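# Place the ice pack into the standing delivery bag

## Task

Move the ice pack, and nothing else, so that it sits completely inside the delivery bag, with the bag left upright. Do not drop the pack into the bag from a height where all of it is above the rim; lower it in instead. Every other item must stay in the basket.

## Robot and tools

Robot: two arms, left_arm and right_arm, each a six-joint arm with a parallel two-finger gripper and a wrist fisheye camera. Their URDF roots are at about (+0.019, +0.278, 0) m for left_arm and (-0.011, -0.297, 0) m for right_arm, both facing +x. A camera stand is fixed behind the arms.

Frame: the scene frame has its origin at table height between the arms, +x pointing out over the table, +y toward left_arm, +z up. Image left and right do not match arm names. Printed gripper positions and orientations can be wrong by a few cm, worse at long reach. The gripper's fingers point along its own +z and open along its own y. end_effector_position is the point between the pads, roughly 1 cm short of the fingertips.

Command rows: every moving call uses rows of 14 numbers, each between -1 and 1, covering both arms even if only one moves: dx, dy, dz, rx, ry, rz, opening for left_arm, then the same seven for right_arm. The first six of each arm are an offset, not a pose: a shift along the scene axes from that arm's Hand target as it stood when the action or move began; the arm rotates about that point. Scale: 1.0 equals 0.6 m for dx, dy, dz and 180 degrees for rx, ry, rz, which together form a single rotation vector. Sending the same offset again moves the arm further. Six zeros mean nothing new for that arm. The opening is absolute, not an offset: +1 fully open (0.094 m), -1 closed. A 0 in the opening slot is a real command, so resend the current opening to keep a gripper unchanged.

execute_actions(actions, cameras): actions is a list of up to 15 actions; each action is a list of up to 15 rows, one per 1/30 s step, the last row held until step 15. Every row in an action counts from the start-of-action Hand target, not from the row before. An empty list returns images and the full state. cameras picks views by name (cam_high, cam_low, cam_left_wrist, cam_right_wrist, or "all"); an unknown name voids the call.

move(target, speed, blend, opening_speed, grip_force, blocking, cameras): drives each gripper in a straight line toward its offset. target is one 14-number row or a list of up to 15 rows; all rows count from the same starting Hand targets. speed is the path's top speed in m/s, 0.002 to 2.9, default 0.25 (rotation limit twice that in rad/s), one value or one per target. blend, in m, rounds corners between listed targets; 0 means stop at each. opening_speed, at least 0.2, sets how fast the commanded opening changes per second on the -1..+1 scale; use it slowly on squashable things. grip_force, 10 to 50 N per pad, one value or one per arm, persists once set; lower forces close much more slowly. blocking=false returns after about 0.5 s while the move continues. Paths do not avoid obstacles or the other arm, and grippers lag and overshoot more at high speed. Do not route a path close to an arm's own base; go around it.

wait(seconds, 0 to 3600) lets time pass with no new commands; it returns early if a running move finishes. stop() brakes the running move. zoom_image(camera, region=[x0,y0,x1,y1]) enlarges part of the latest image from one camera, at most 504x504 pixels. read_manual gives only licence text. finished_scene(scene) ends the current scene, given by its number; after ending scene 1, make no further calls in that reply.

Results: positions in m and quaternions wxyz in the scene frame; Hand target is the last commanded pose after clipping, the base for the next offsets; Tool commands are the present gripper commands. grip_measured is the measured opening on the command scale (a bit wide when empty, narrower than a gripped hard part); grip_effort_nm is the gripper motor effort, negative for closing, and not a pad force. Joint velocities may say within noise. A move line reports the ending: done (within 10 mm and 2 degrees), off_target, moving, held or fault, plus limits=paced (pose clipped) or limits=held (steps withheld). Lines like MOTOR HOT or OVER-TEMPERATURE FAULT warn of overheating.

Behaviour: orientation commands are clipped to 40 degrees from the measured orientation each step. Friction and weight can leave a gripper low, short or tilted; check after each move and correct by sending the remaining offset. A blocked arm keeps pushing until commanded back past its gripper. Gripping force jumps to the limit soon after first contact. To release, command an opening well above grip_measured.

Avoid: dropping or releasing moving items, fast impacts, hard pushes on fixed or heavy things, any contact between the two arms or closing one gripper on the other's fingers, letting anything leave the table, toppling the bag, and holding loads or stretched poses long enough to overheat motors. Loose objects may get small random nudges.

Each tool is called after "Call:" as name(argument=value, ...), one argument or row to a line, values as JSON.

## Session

Call:
execute_actions(
  actions=[],
)

Scene clock: 0.00 s.
left_arm: end_effector_position=(+0.0357, -0.0432, +0.1847) grip_measured=+1.000 grip_effort_nm=n/a end_effector_quat_wxyz=(+0.729, +0.490, +0.474, -0.067) | right_arm: end_effector_position=(+0.4826, -0.3625, +0.1486) grip_measured=+1.000 grip_effort_nm=n/a end_effector_quat_wxyz=(+0.445, -0.171, +0.824, -0.305)
Joint positions: left_arm=[-2.042 1.516 0.24 1.442 -1.132 0.86 0.094] | right_arm=[-0.016 1.722 0.984 0.279 0.346 -0.639 0.094]
Joint velocities: within noise
Joint torques (N m): no reading
Heat: left arm: 32 °C; right arm: 34 °C.
Hand target: left_arm +0.0355, -0.0437, +0.1849; +0.728, +0.490, +0.474, -0.067 | right_arm +0.4836, -0.3625, +0.1520; +0.448, -0.170, +0.823, -0.306
Tool commands: left_gripper/opening=+1.0 right_gripper/opening=+1.0
camera_calibration:
cam_left_wrist: T_world_to_cam=[[-0.56204, -0.44557, -0.69683, 0.12432], [0.12112, 0.78907, -0.60224, 0.17167], [0.8182, -0.42288, -0.38952, 0.13786]] pos_world=[-0.06372, -0.02177, 0.24372]
cam_right_wrist: T_world_to_cam=[[-0.07345, -0.75775, 0.6484, -0.34296], [-0.93128, -0.1805, -0.31644, 0.46133], [0.35682, -0.62709, -0.69242, -0.17924]] pos_world=[0.46839, -0.28901, 0.24425]

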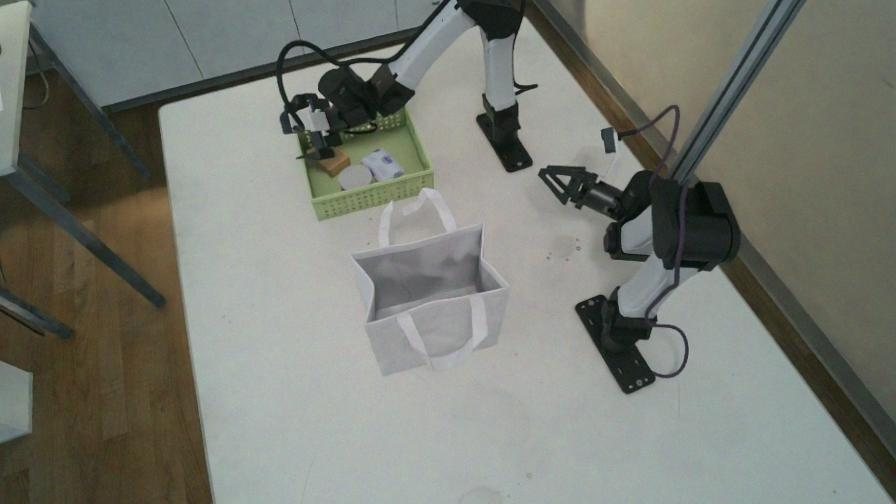

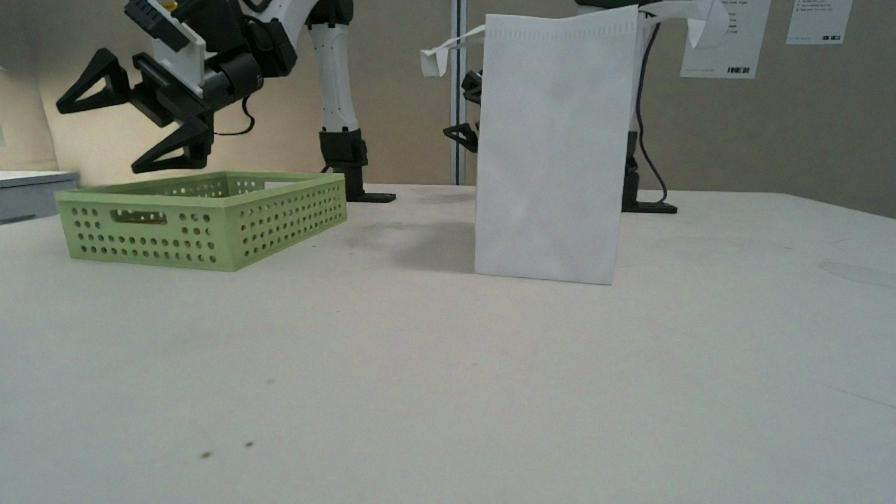

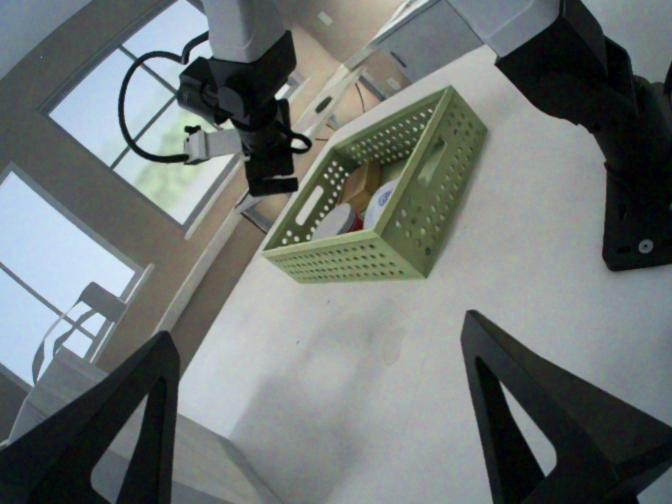

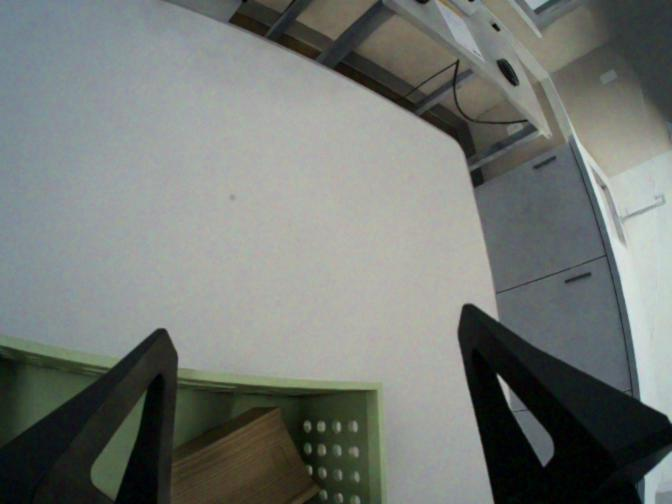

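Call:
zoom_image(
  camera="cam_high",
  region=[280, 90, 450, 230],
)

Scaled by 2.965 from the camera's image (finer frame: 1280x720).

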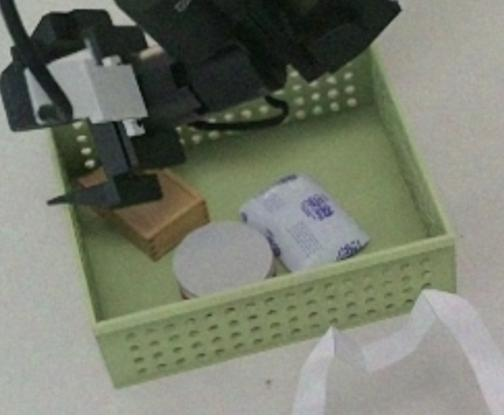

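Call:
move(
  target=[0,0,0,0,0,0,1,-0.269,0.0675,0.013,0.305,0.0063,-0.443,0.7],
  speed=0.35,
  cameras=["cam_right_wrist"],
)

Scene clock: 7.90 s.
left_arm: end_effector_position=(+0.0357, -0.0432, +0.1847) grip_measured=+1.000 grip_effort_nm=0.02 end_effector_quat_wxyz=(+0.729, +0.490, +0.474, -0.067) | right_arm: end_effector_position=(+0.3190, -0.3220, +0.1607) grip_measured=+0.703 grip_effort_nm=-0.15 end_effector_quat_wxyz=(+0.182, +0.575, +0.787, -0.128)
Joint positions: left_arm=[-2.042 1.516 0.24 1.442 -1.132 0.86 0.094] | right_arm=[0.147 1.689 1.511 -1.308 0.441 1.393 0.08]
Joint torques (N m): left_arm=[0.7 -4.25 4.88 1.65 -0.1 0.04] | right_arm=[-0.53 -5.97 7.72 0.4 0.33 0.07]
Heat: left arm: 33 °C; right arm: 35 °C.
Hand target: left_arm +0.0355, -0.0437, +0.1849; +0.728, +0.490, +0.474, -0.067 | right_arm +0.3222, -0.3219, +0.1597; +0.174, +0.581, +0.784, -0.128
Off the commanded pose: left_arm 0.001 m, 0 deg | right_arm 0.003 m, 1 deg.
move: done
cam_right_wrist: T_world_to_cam=[[-0.972, -0.23312, 0.02963, 0.22302], [-0.22436, 0.95808, 0.17815, 0.38171], [-0.06992, 0.16651, -0.98356, 0.35131]] pos_world=[0.32697, -0.37222, 0.27092]

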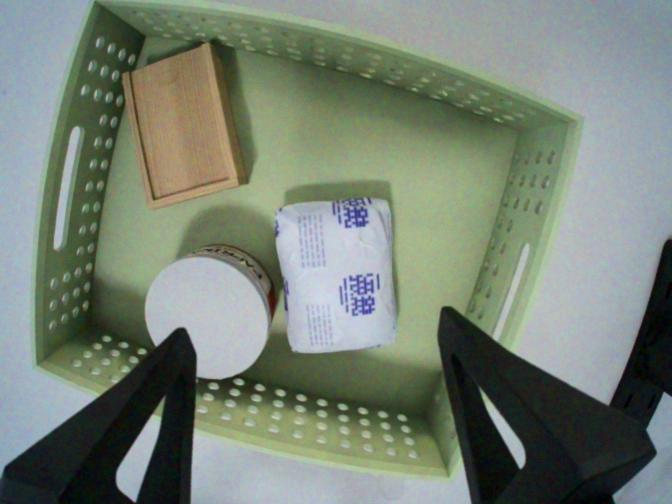

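Call:
move(
  target=[
    [0,0,0,0,0,0,1,-0.0203,-0.0268,-0.1,0,0,0,0.62],
    [0,0,0,0,0,0,1,-0.0203,-0.0268,-0.2225,0,0,0,0.62],
  ],
  speed=[0.2,0.08],
  cameras=["cam_right_wrist"],
)

Scene clock: 12.27 s.
left_arm: end_effector_position=(+0.0357, -0.0432, +0.1847) grip_measured=+1.000 grip_effort_nm=0.02 end_effector_quat_wxyz=(+0.729, +0.490, +0.474, -0.067) | right_arm: end_effector_position=(+0.3126, -0.3372, +0.0375) grip_measured=+0.622 grip_effort_nm=-0.14 end_effector_quat_wxyz=(+0.185, +0.583, +0.781, -0.124)
Joint positions: left_arm=[-2.042 1.516 0.24 1.442 -1.132 0.86 0.094] | right_arm=[0.1 1.734 1.06 -0.784 0.436 1.361 0.076]
Joint torques (N m): left_arm=[0.76 -4.29 4.86 1.65 -0.11 0.04] | right_arm=[-0.5 -6 3.96 0.76 0.3 -0.14]
Heat: left arm: 33 °C; right arm: 35 °C.
Hand target: left_arm +0.0355, -0.0437, +0.1849; +0.728, +0.490, +0.474, -0.067 | right_arm +0.3100, -0.3380, +0.0262; +0.174, +0.581, +0.784, -0.128
Off the commanded pose: left_arm 0.001 m, 0 deg | right_arm 0.012 m, 1 deg.
move: off_target (right_arm)
cam_right_wrist: T_world_to_cam=[[-0.97633, -0.21574, 0.01555, 0.22454], [-0.20955, 0.96121, 0.17934, 0.41323], [-0.05364, 0.17183, -0.98366, 0.22895]] pos_world=[0.31809, -0.3881, 0.14761]

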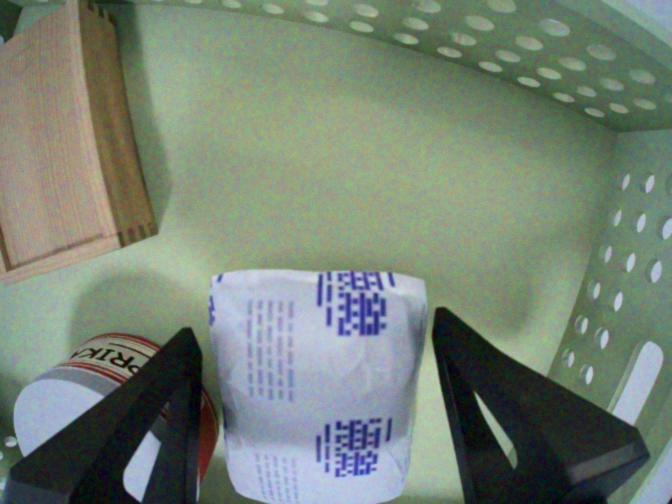

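Call:
move(
  target=[
    [0,0,0,0,0,0,1,0.0,0,-0.017,0,0,0,0.62],
    [0,0,0,0,0,0,1,0,0,-0.017,0,0,0,-0.2],
  ],
  speed=0.08,
  opening_speed=0.6,
  grip_force=30,
  cameras=["cam_right_wrist"],
)

Scene clock: 15.60 s.
left_arm: end_effector_position=(+0.0357, -0.0432, +0.1847) grip_measured=+1.000 grip_effort_nm=0.02 end_effector_quat_wxyz=(+0.729, +0.490, +0.474, -0.067) | right_arm: end_effector_position=(+0.3143, -0.3367, +0.0272) grip_measured=+0.154 grip_effort_nm=-0.62 end_effector_quat_wxyz=(+0.187, +0.584, +0.781, -0.121)
Joint positions: left_arm=[-2.042 1.516 0.24 1.442 -1.132 0.86 0.094] | right_arm=[0.1 1.753 1.036 -0.735 0.434 1.36 0.054]
Joint torques (N m): left_arm=[0.75 -4.26 4.89 1.65 -0.1 0.05] | right_arm=[-0.51 -6.01 3.95 0.74 0.33 -0.15]
Heat: left arm: 33 °C; right arm: 35 °C.
Hand target: left_arm +0.0355, -0.0437, +0.1849; +0.728, +0.490, +0.474, -0.067 | right_arm +0.3101, -0.3381, +0.0160; +0.174, +0.581, +0.784, -0.128
Off the commanded pose: left_arm 0.001 m, 0 deg | right_arm 0.012 m, 2 deg.
grip_force (N): 30, 30
move: off_target (right_arm); target 2's new opening was sent with right_arm's hand 0.011 m and 1 deg from that target
cam_right_wrist: T_world_to_cam=[[-0.97627, -0.21638, 0.00868, 0.22651], [-0.21131, 0.96064, 0.18035, 0.41533], [-0.04736, 0.17423, -0.98357, 0.21765]] pos_world=[0.31921, -0.38789, 0.13721]

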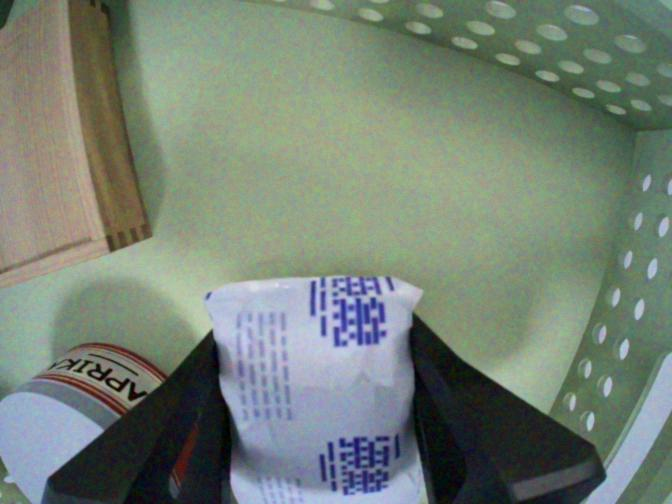

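Call:
move(
  target=[
    [0,0,0,0,0,0,1,0,0,0.333,0,0,0,-0.2],
    [0,0,0,0,0,0,1,-0.017,0.497,0.66,0.0154,-0.2642,0.815,-0.2],
  ],
  speed=[0.12,0.35],
  blend=[0.03,0],
  cameras=["cam_right_wrist","cam_high","cam_low"],
)

Scene clock: 23.63 s.
left_arm: end_effector_position=(+0.0357, -0.0432, +0.1847) grip_measured=+1.000 grip_effort_nm=0.02 end_effector_quat_wxyz=(+0.729, +0.490, +0.474, -0.067) | right_arm: end_effector_position=(+0.2998, -0.0453, +0.4087) grip_measured=+0.145 grip_effort_nm=-0.68 end_effector_quat_wxyz=(+0.381, -0.549, +0.675, +0.314)
Joint positions: left_arm=[-2.042 1.516 0.24 1.442 -1.132 0.86 0.094] | right_arm=[0.354 1.787 2.353 -1.414 -0.817 -0.684 0.054]
Joint torques (N m): left_arm=[0.77 -4.27 4.92 1.65 -0.1 0.04] | right_arm=[0.66 -6.17 6.95 1.69 -0.72 -0.14]
Heat: left arm: 34 °C; right arm: 36 °C.
Hand target: left_arm +0.0355, -0.0437, +0.1849; +0.728, +0.490, +0.474, -0.067 | right_arm +0.2999, -0.0398, +0.4121; +0.383, -0.556, +0.664, +0.321
Off the commanded pose: left_arm 0.001 m, 0 deg | right_arm 0.006 m, 2 deg.
grip_force (N): 30, 30
move: done
cam_right_wrist: T_world_to_cam=[[0.9594, -0.28159, -0.01607, -0.3011], [-0.26513, -0.88095, -0.39197, 0.23007], [0.09621, 0.38032, -0.91984, 0.48175]] pos_world=[0.30352, -0.06532, 0.52847]
Images, in order (width x height): cam_high 896x504, cam_low 896x504, cam_right_wrist 672x504.

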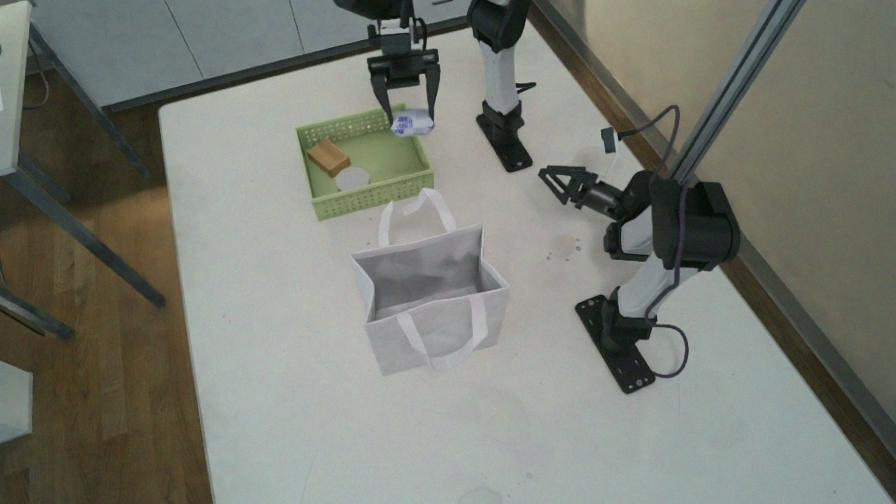

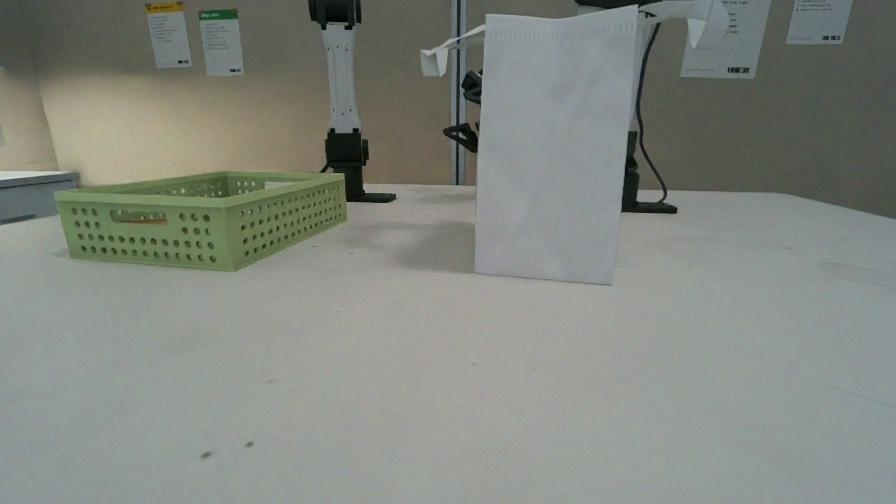

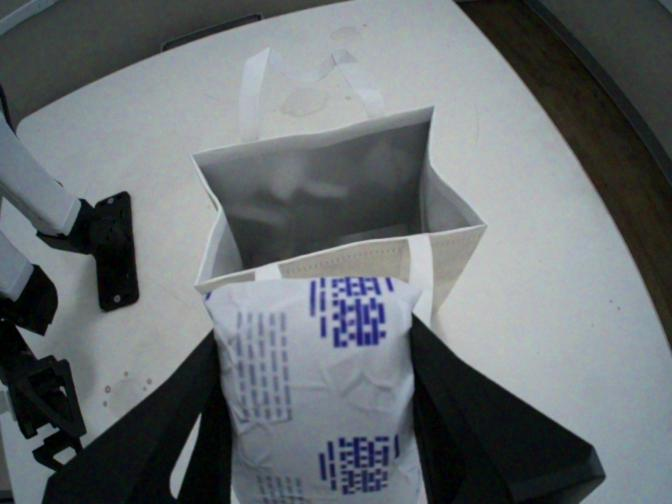

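Call:
move(
  target=[
    [0,0,0,0,0,0,1,0.025,0.253,-0.033,0.0274,-0.0048,0,-0.2],
    [0,0,0,0,0,0,1,0.025,0.253,-0.35,-0.109,0.0193,0,-0.2],
  ],
  speed=[0.25,0.1],
  blend=[0.008,0],
  cameras=["cam_right_wrist","cam_high","cam_low"],
)

Scene clock: 29.20 s.
left_arm: end_effector_position=(+0.0357, -0.0432, +0.1847) grip_measured=+1.000 grip_effort_nm=0.02 end_effector_quat_wxyz=(+0.729, +0.490, +0.474, -0.067) | right_arm: end_effector_position=(+0.3152, +0.1102, +0.2179) grip_measured=+0.144 grip_effort_nm=-0.68 end_effector_quat_wxyz=(+0.277, -0.599, +0.717, +0.225)
Joint positions: left_arm=[-2.042 1.516 0.24 1.442 -1.132 0.86 0.094] | right_arm=[0.765 2.008 1.986 -0.915 -0.392 -0.494 0.054]
Joint torques (N m): left_arm=[0.73 -4.25 4.9 1.65 -0.1 0.04] | right_arm=[0.55 -10.07 5.48 1.72 -0.21 -0.14]
Heat: left arm: 34 °C; right arm: 36 °C.
Hand target: left_arm +0.0355, -0.0437, +0.1849; +0.728, +0.490, +0.474, -0.067 | right_arm +0.3149, +0.1120, +0.2021; +0.263, -0.603, +0.720, +0.220
Off the commanded pose: left_arm 0.001 m, 0 deg | right_arm 0.016 m, 2 deg.
grip_force (N): 30, 30
move: off_target (right_arm)
cam_right_wrist: T_world_to_cam=[[0.96455, -0.26274, 0.02463, -0.28773], [-0.25898, -0.96039, -0.10283, 0.24011], [0.05067, 0.09281, -0.99439, 0.30785]] pos_world=[0.32412, 0.12643, 0.33791]
Images, in order (width x height): cam_high 896x504, cam_low 896x504, cam_right_wrist 672x504.

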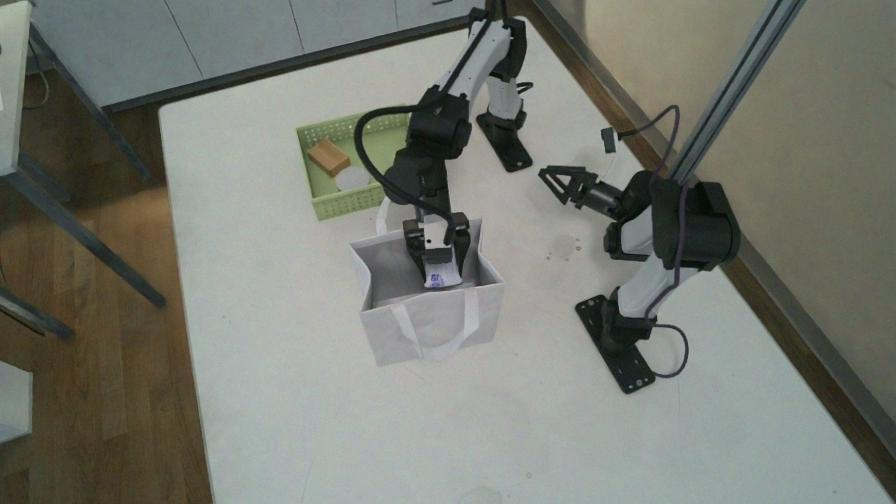

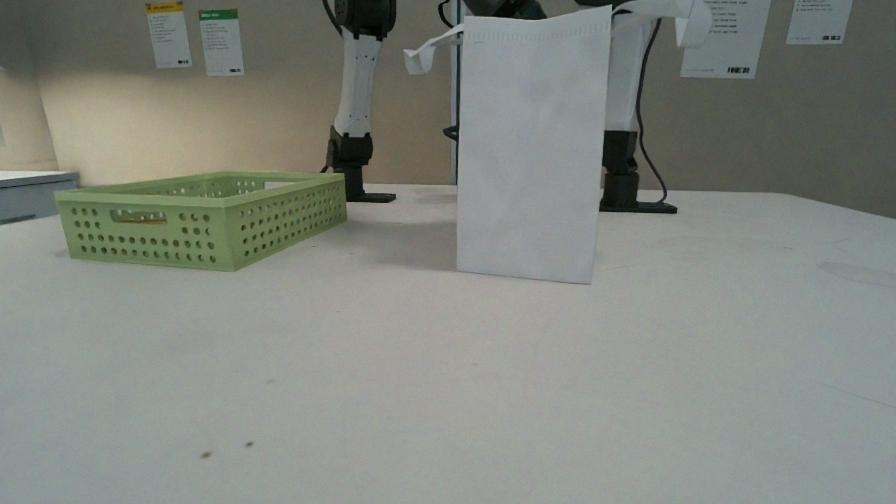

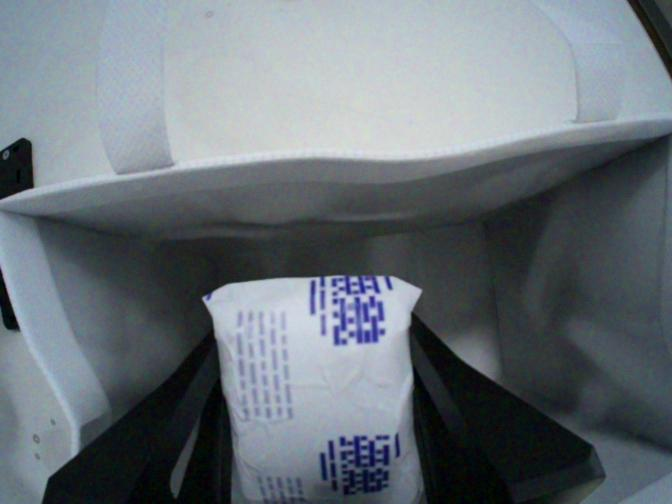

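Call:
move(
  target=[
    [0,0,0,0,0,0,1,0,0.022,-0.06,0,0,0,-0.2],
    [0,0,0,0,0,0,1,0,0.022,-0.06,0,0,0,0.7],
  ],
  speed=0.1,
  opening_speed=0.8,
  cameras=["cam_right_wrist"],
)

Call:
move(
  target=[
    [0,0,0,0,0,0,1,0,-0.022,0.15,0,0,0,0.65],
    [0,0,0,0,0,0,1,0,-0.06,0.33,0.1,-0.017,0,0.65],
  ],
  speed=0.13,
  blend=[0.02,0],
  cameras=["cam_right_wrist","cam_high","cam_low"],
)

Scene clock: 32.30 s.
left_arm: end_effector_position=(+0.0357, -0.0432, +0.1847) grip_measured=+1.000 grip_effort_nm=0.02 end_effector_quat_wxyz=(+0.729, +0.490, +0.474, -0.067) | right_arm: end_effector_position=(+0.3201, +0.1302, +0.2052) grip_measured=+0.696 grip_effort_nm=0.18 end_effector_quat_wxyz=(+0.313, -0.605, +0.697, +0.224)
Joint positions: left_arm=[-2.042 1.516 0.24 1.442 -1.132 0.86 0.094] | right_arm=[0.79 2.008 1.892 -0.742 -0.376 -0.496 0.08]
Joint torques (N m): left_arm=[0.75 -4.23 4.86 1.66 -0.1 0.04] | right_arm=[0.17 -8.61 4.03 1.45 -0.23 0.06]
Heat: left arm: 34 °C; right arm: 37 °C.
Hand target: left_arm +0.0355, -0.0437, +0.1849; +0.728, +0.490, +0.474, -0.067 | right_arm +0.3150, +0.1251, +0.1661; +0.263, -0.603, +0.720, +0.220
Off the commanded pose: left_arm 0.001 m, 0 deg | right_arm 0.040 m, 6 deg.
grip_force (N): 30, 30
move: off_target (right_arm); target 2's new opening was sent with right_arm's hand 0.039 m and 6 deg from that target
cam_right_wrist: T_world_to_cam=[[0.96546, -0.24913, 0.07626, -0.2996], [-0.23434, -0.95826, -0.16376, 0.26368], [0.11388, 0.14023, -0.98355, 0.26445]] pos_world=[0.32093, 0.14095, 0.32613]

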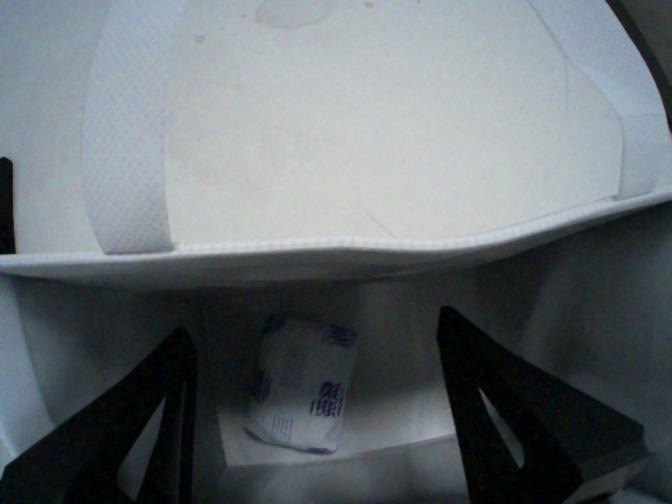

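Scene clock: 34.87 s.
left_arm: end_effector_position=(+0.0357, -0.0432, +0.1847) grip_measured=+1.000 grip_effort_nm=0.02 end_effector_quat_wxyz=(+0.729, +0.490, +0.474, -0.067) | right_arm: end_effector_position=(+0.3173, +0.0924, +0.3380) grip_measured=+0.652 grip_effort_nm=-0.11 end_effector_quat_wxyz=(+0.346, -0.564, +0.683, +0.309)
Joint positions: left_arm=[-2.042 1.516 0.24 1.442 -1.132 0.86 0.094] | right_arm=[0.677 1.982 2.294 -1.066 -0.588 -0.441 0.078]
Joint torques (N m): left_arm=[0.73 -4.27 4.9 1.65 -0.11 0.04] | right_arm=[-0.39 -13.72 7.92 2.02 -0.42 0.03]
Heat: left arm: 34 °C; right arm: 37 °C.
Hand target: left_arm +0.0355, -0.0437, +0.1849; +0.728, +0.490, +0.474, -0.067 | right_arm +0.3151, +0.0891, +0.3640; +0.373, -0.560, +0.670, +0.314
Off the commanded pose: left_arm 0.001 m, 0 deg | right_arm 0.026 m, 4 deg.
grip_force (N): 30, 30
move: off_target (right_arm)
cam_right_wrist: T_world_to_cam=[[0.96638, -0.25442, -0.03714, -0.27786], [-0.25237, -0.91099, -0.32619, 0.30474], [0.04915, 0.3246, -0.94458, 0.39102]] pos_world=[0.32621, 0.08, 0.45843]
Images, in order (width x height): cam_high 896x504, cam_low 896x504, cam_right_wrist 672x504.

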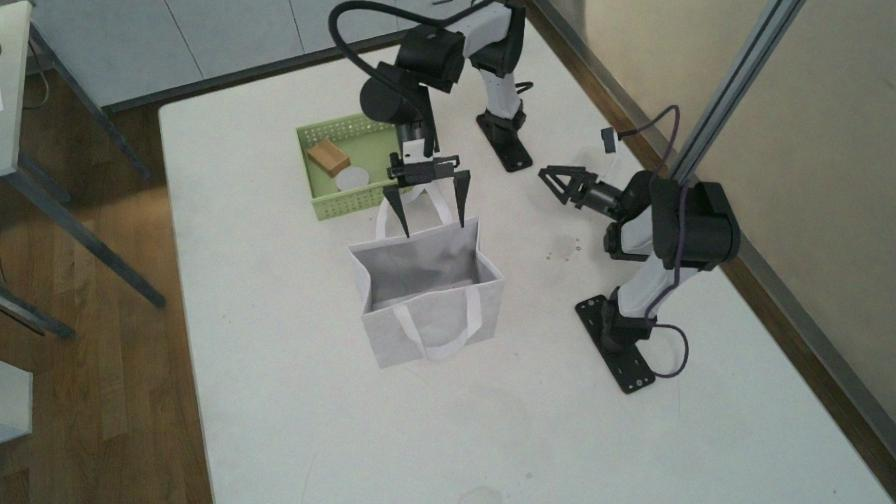

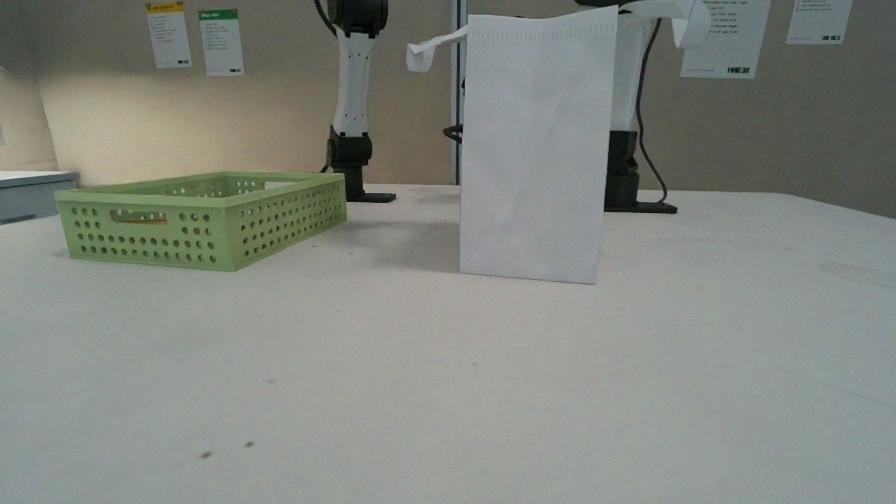

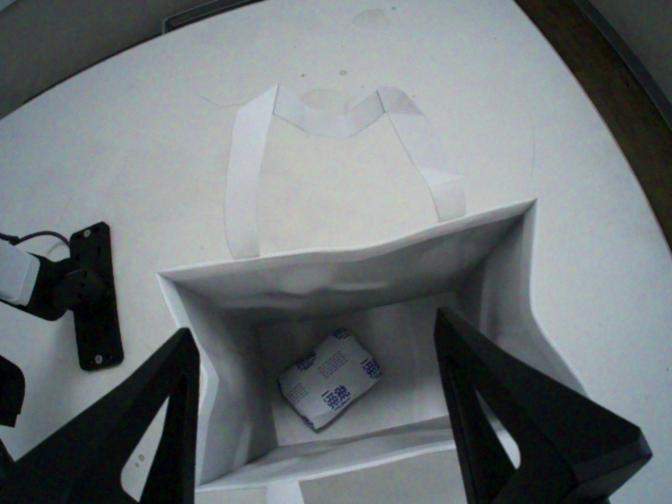

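Call:
finished_scene(
  scene=3,
)

The scene is finished: the task was done.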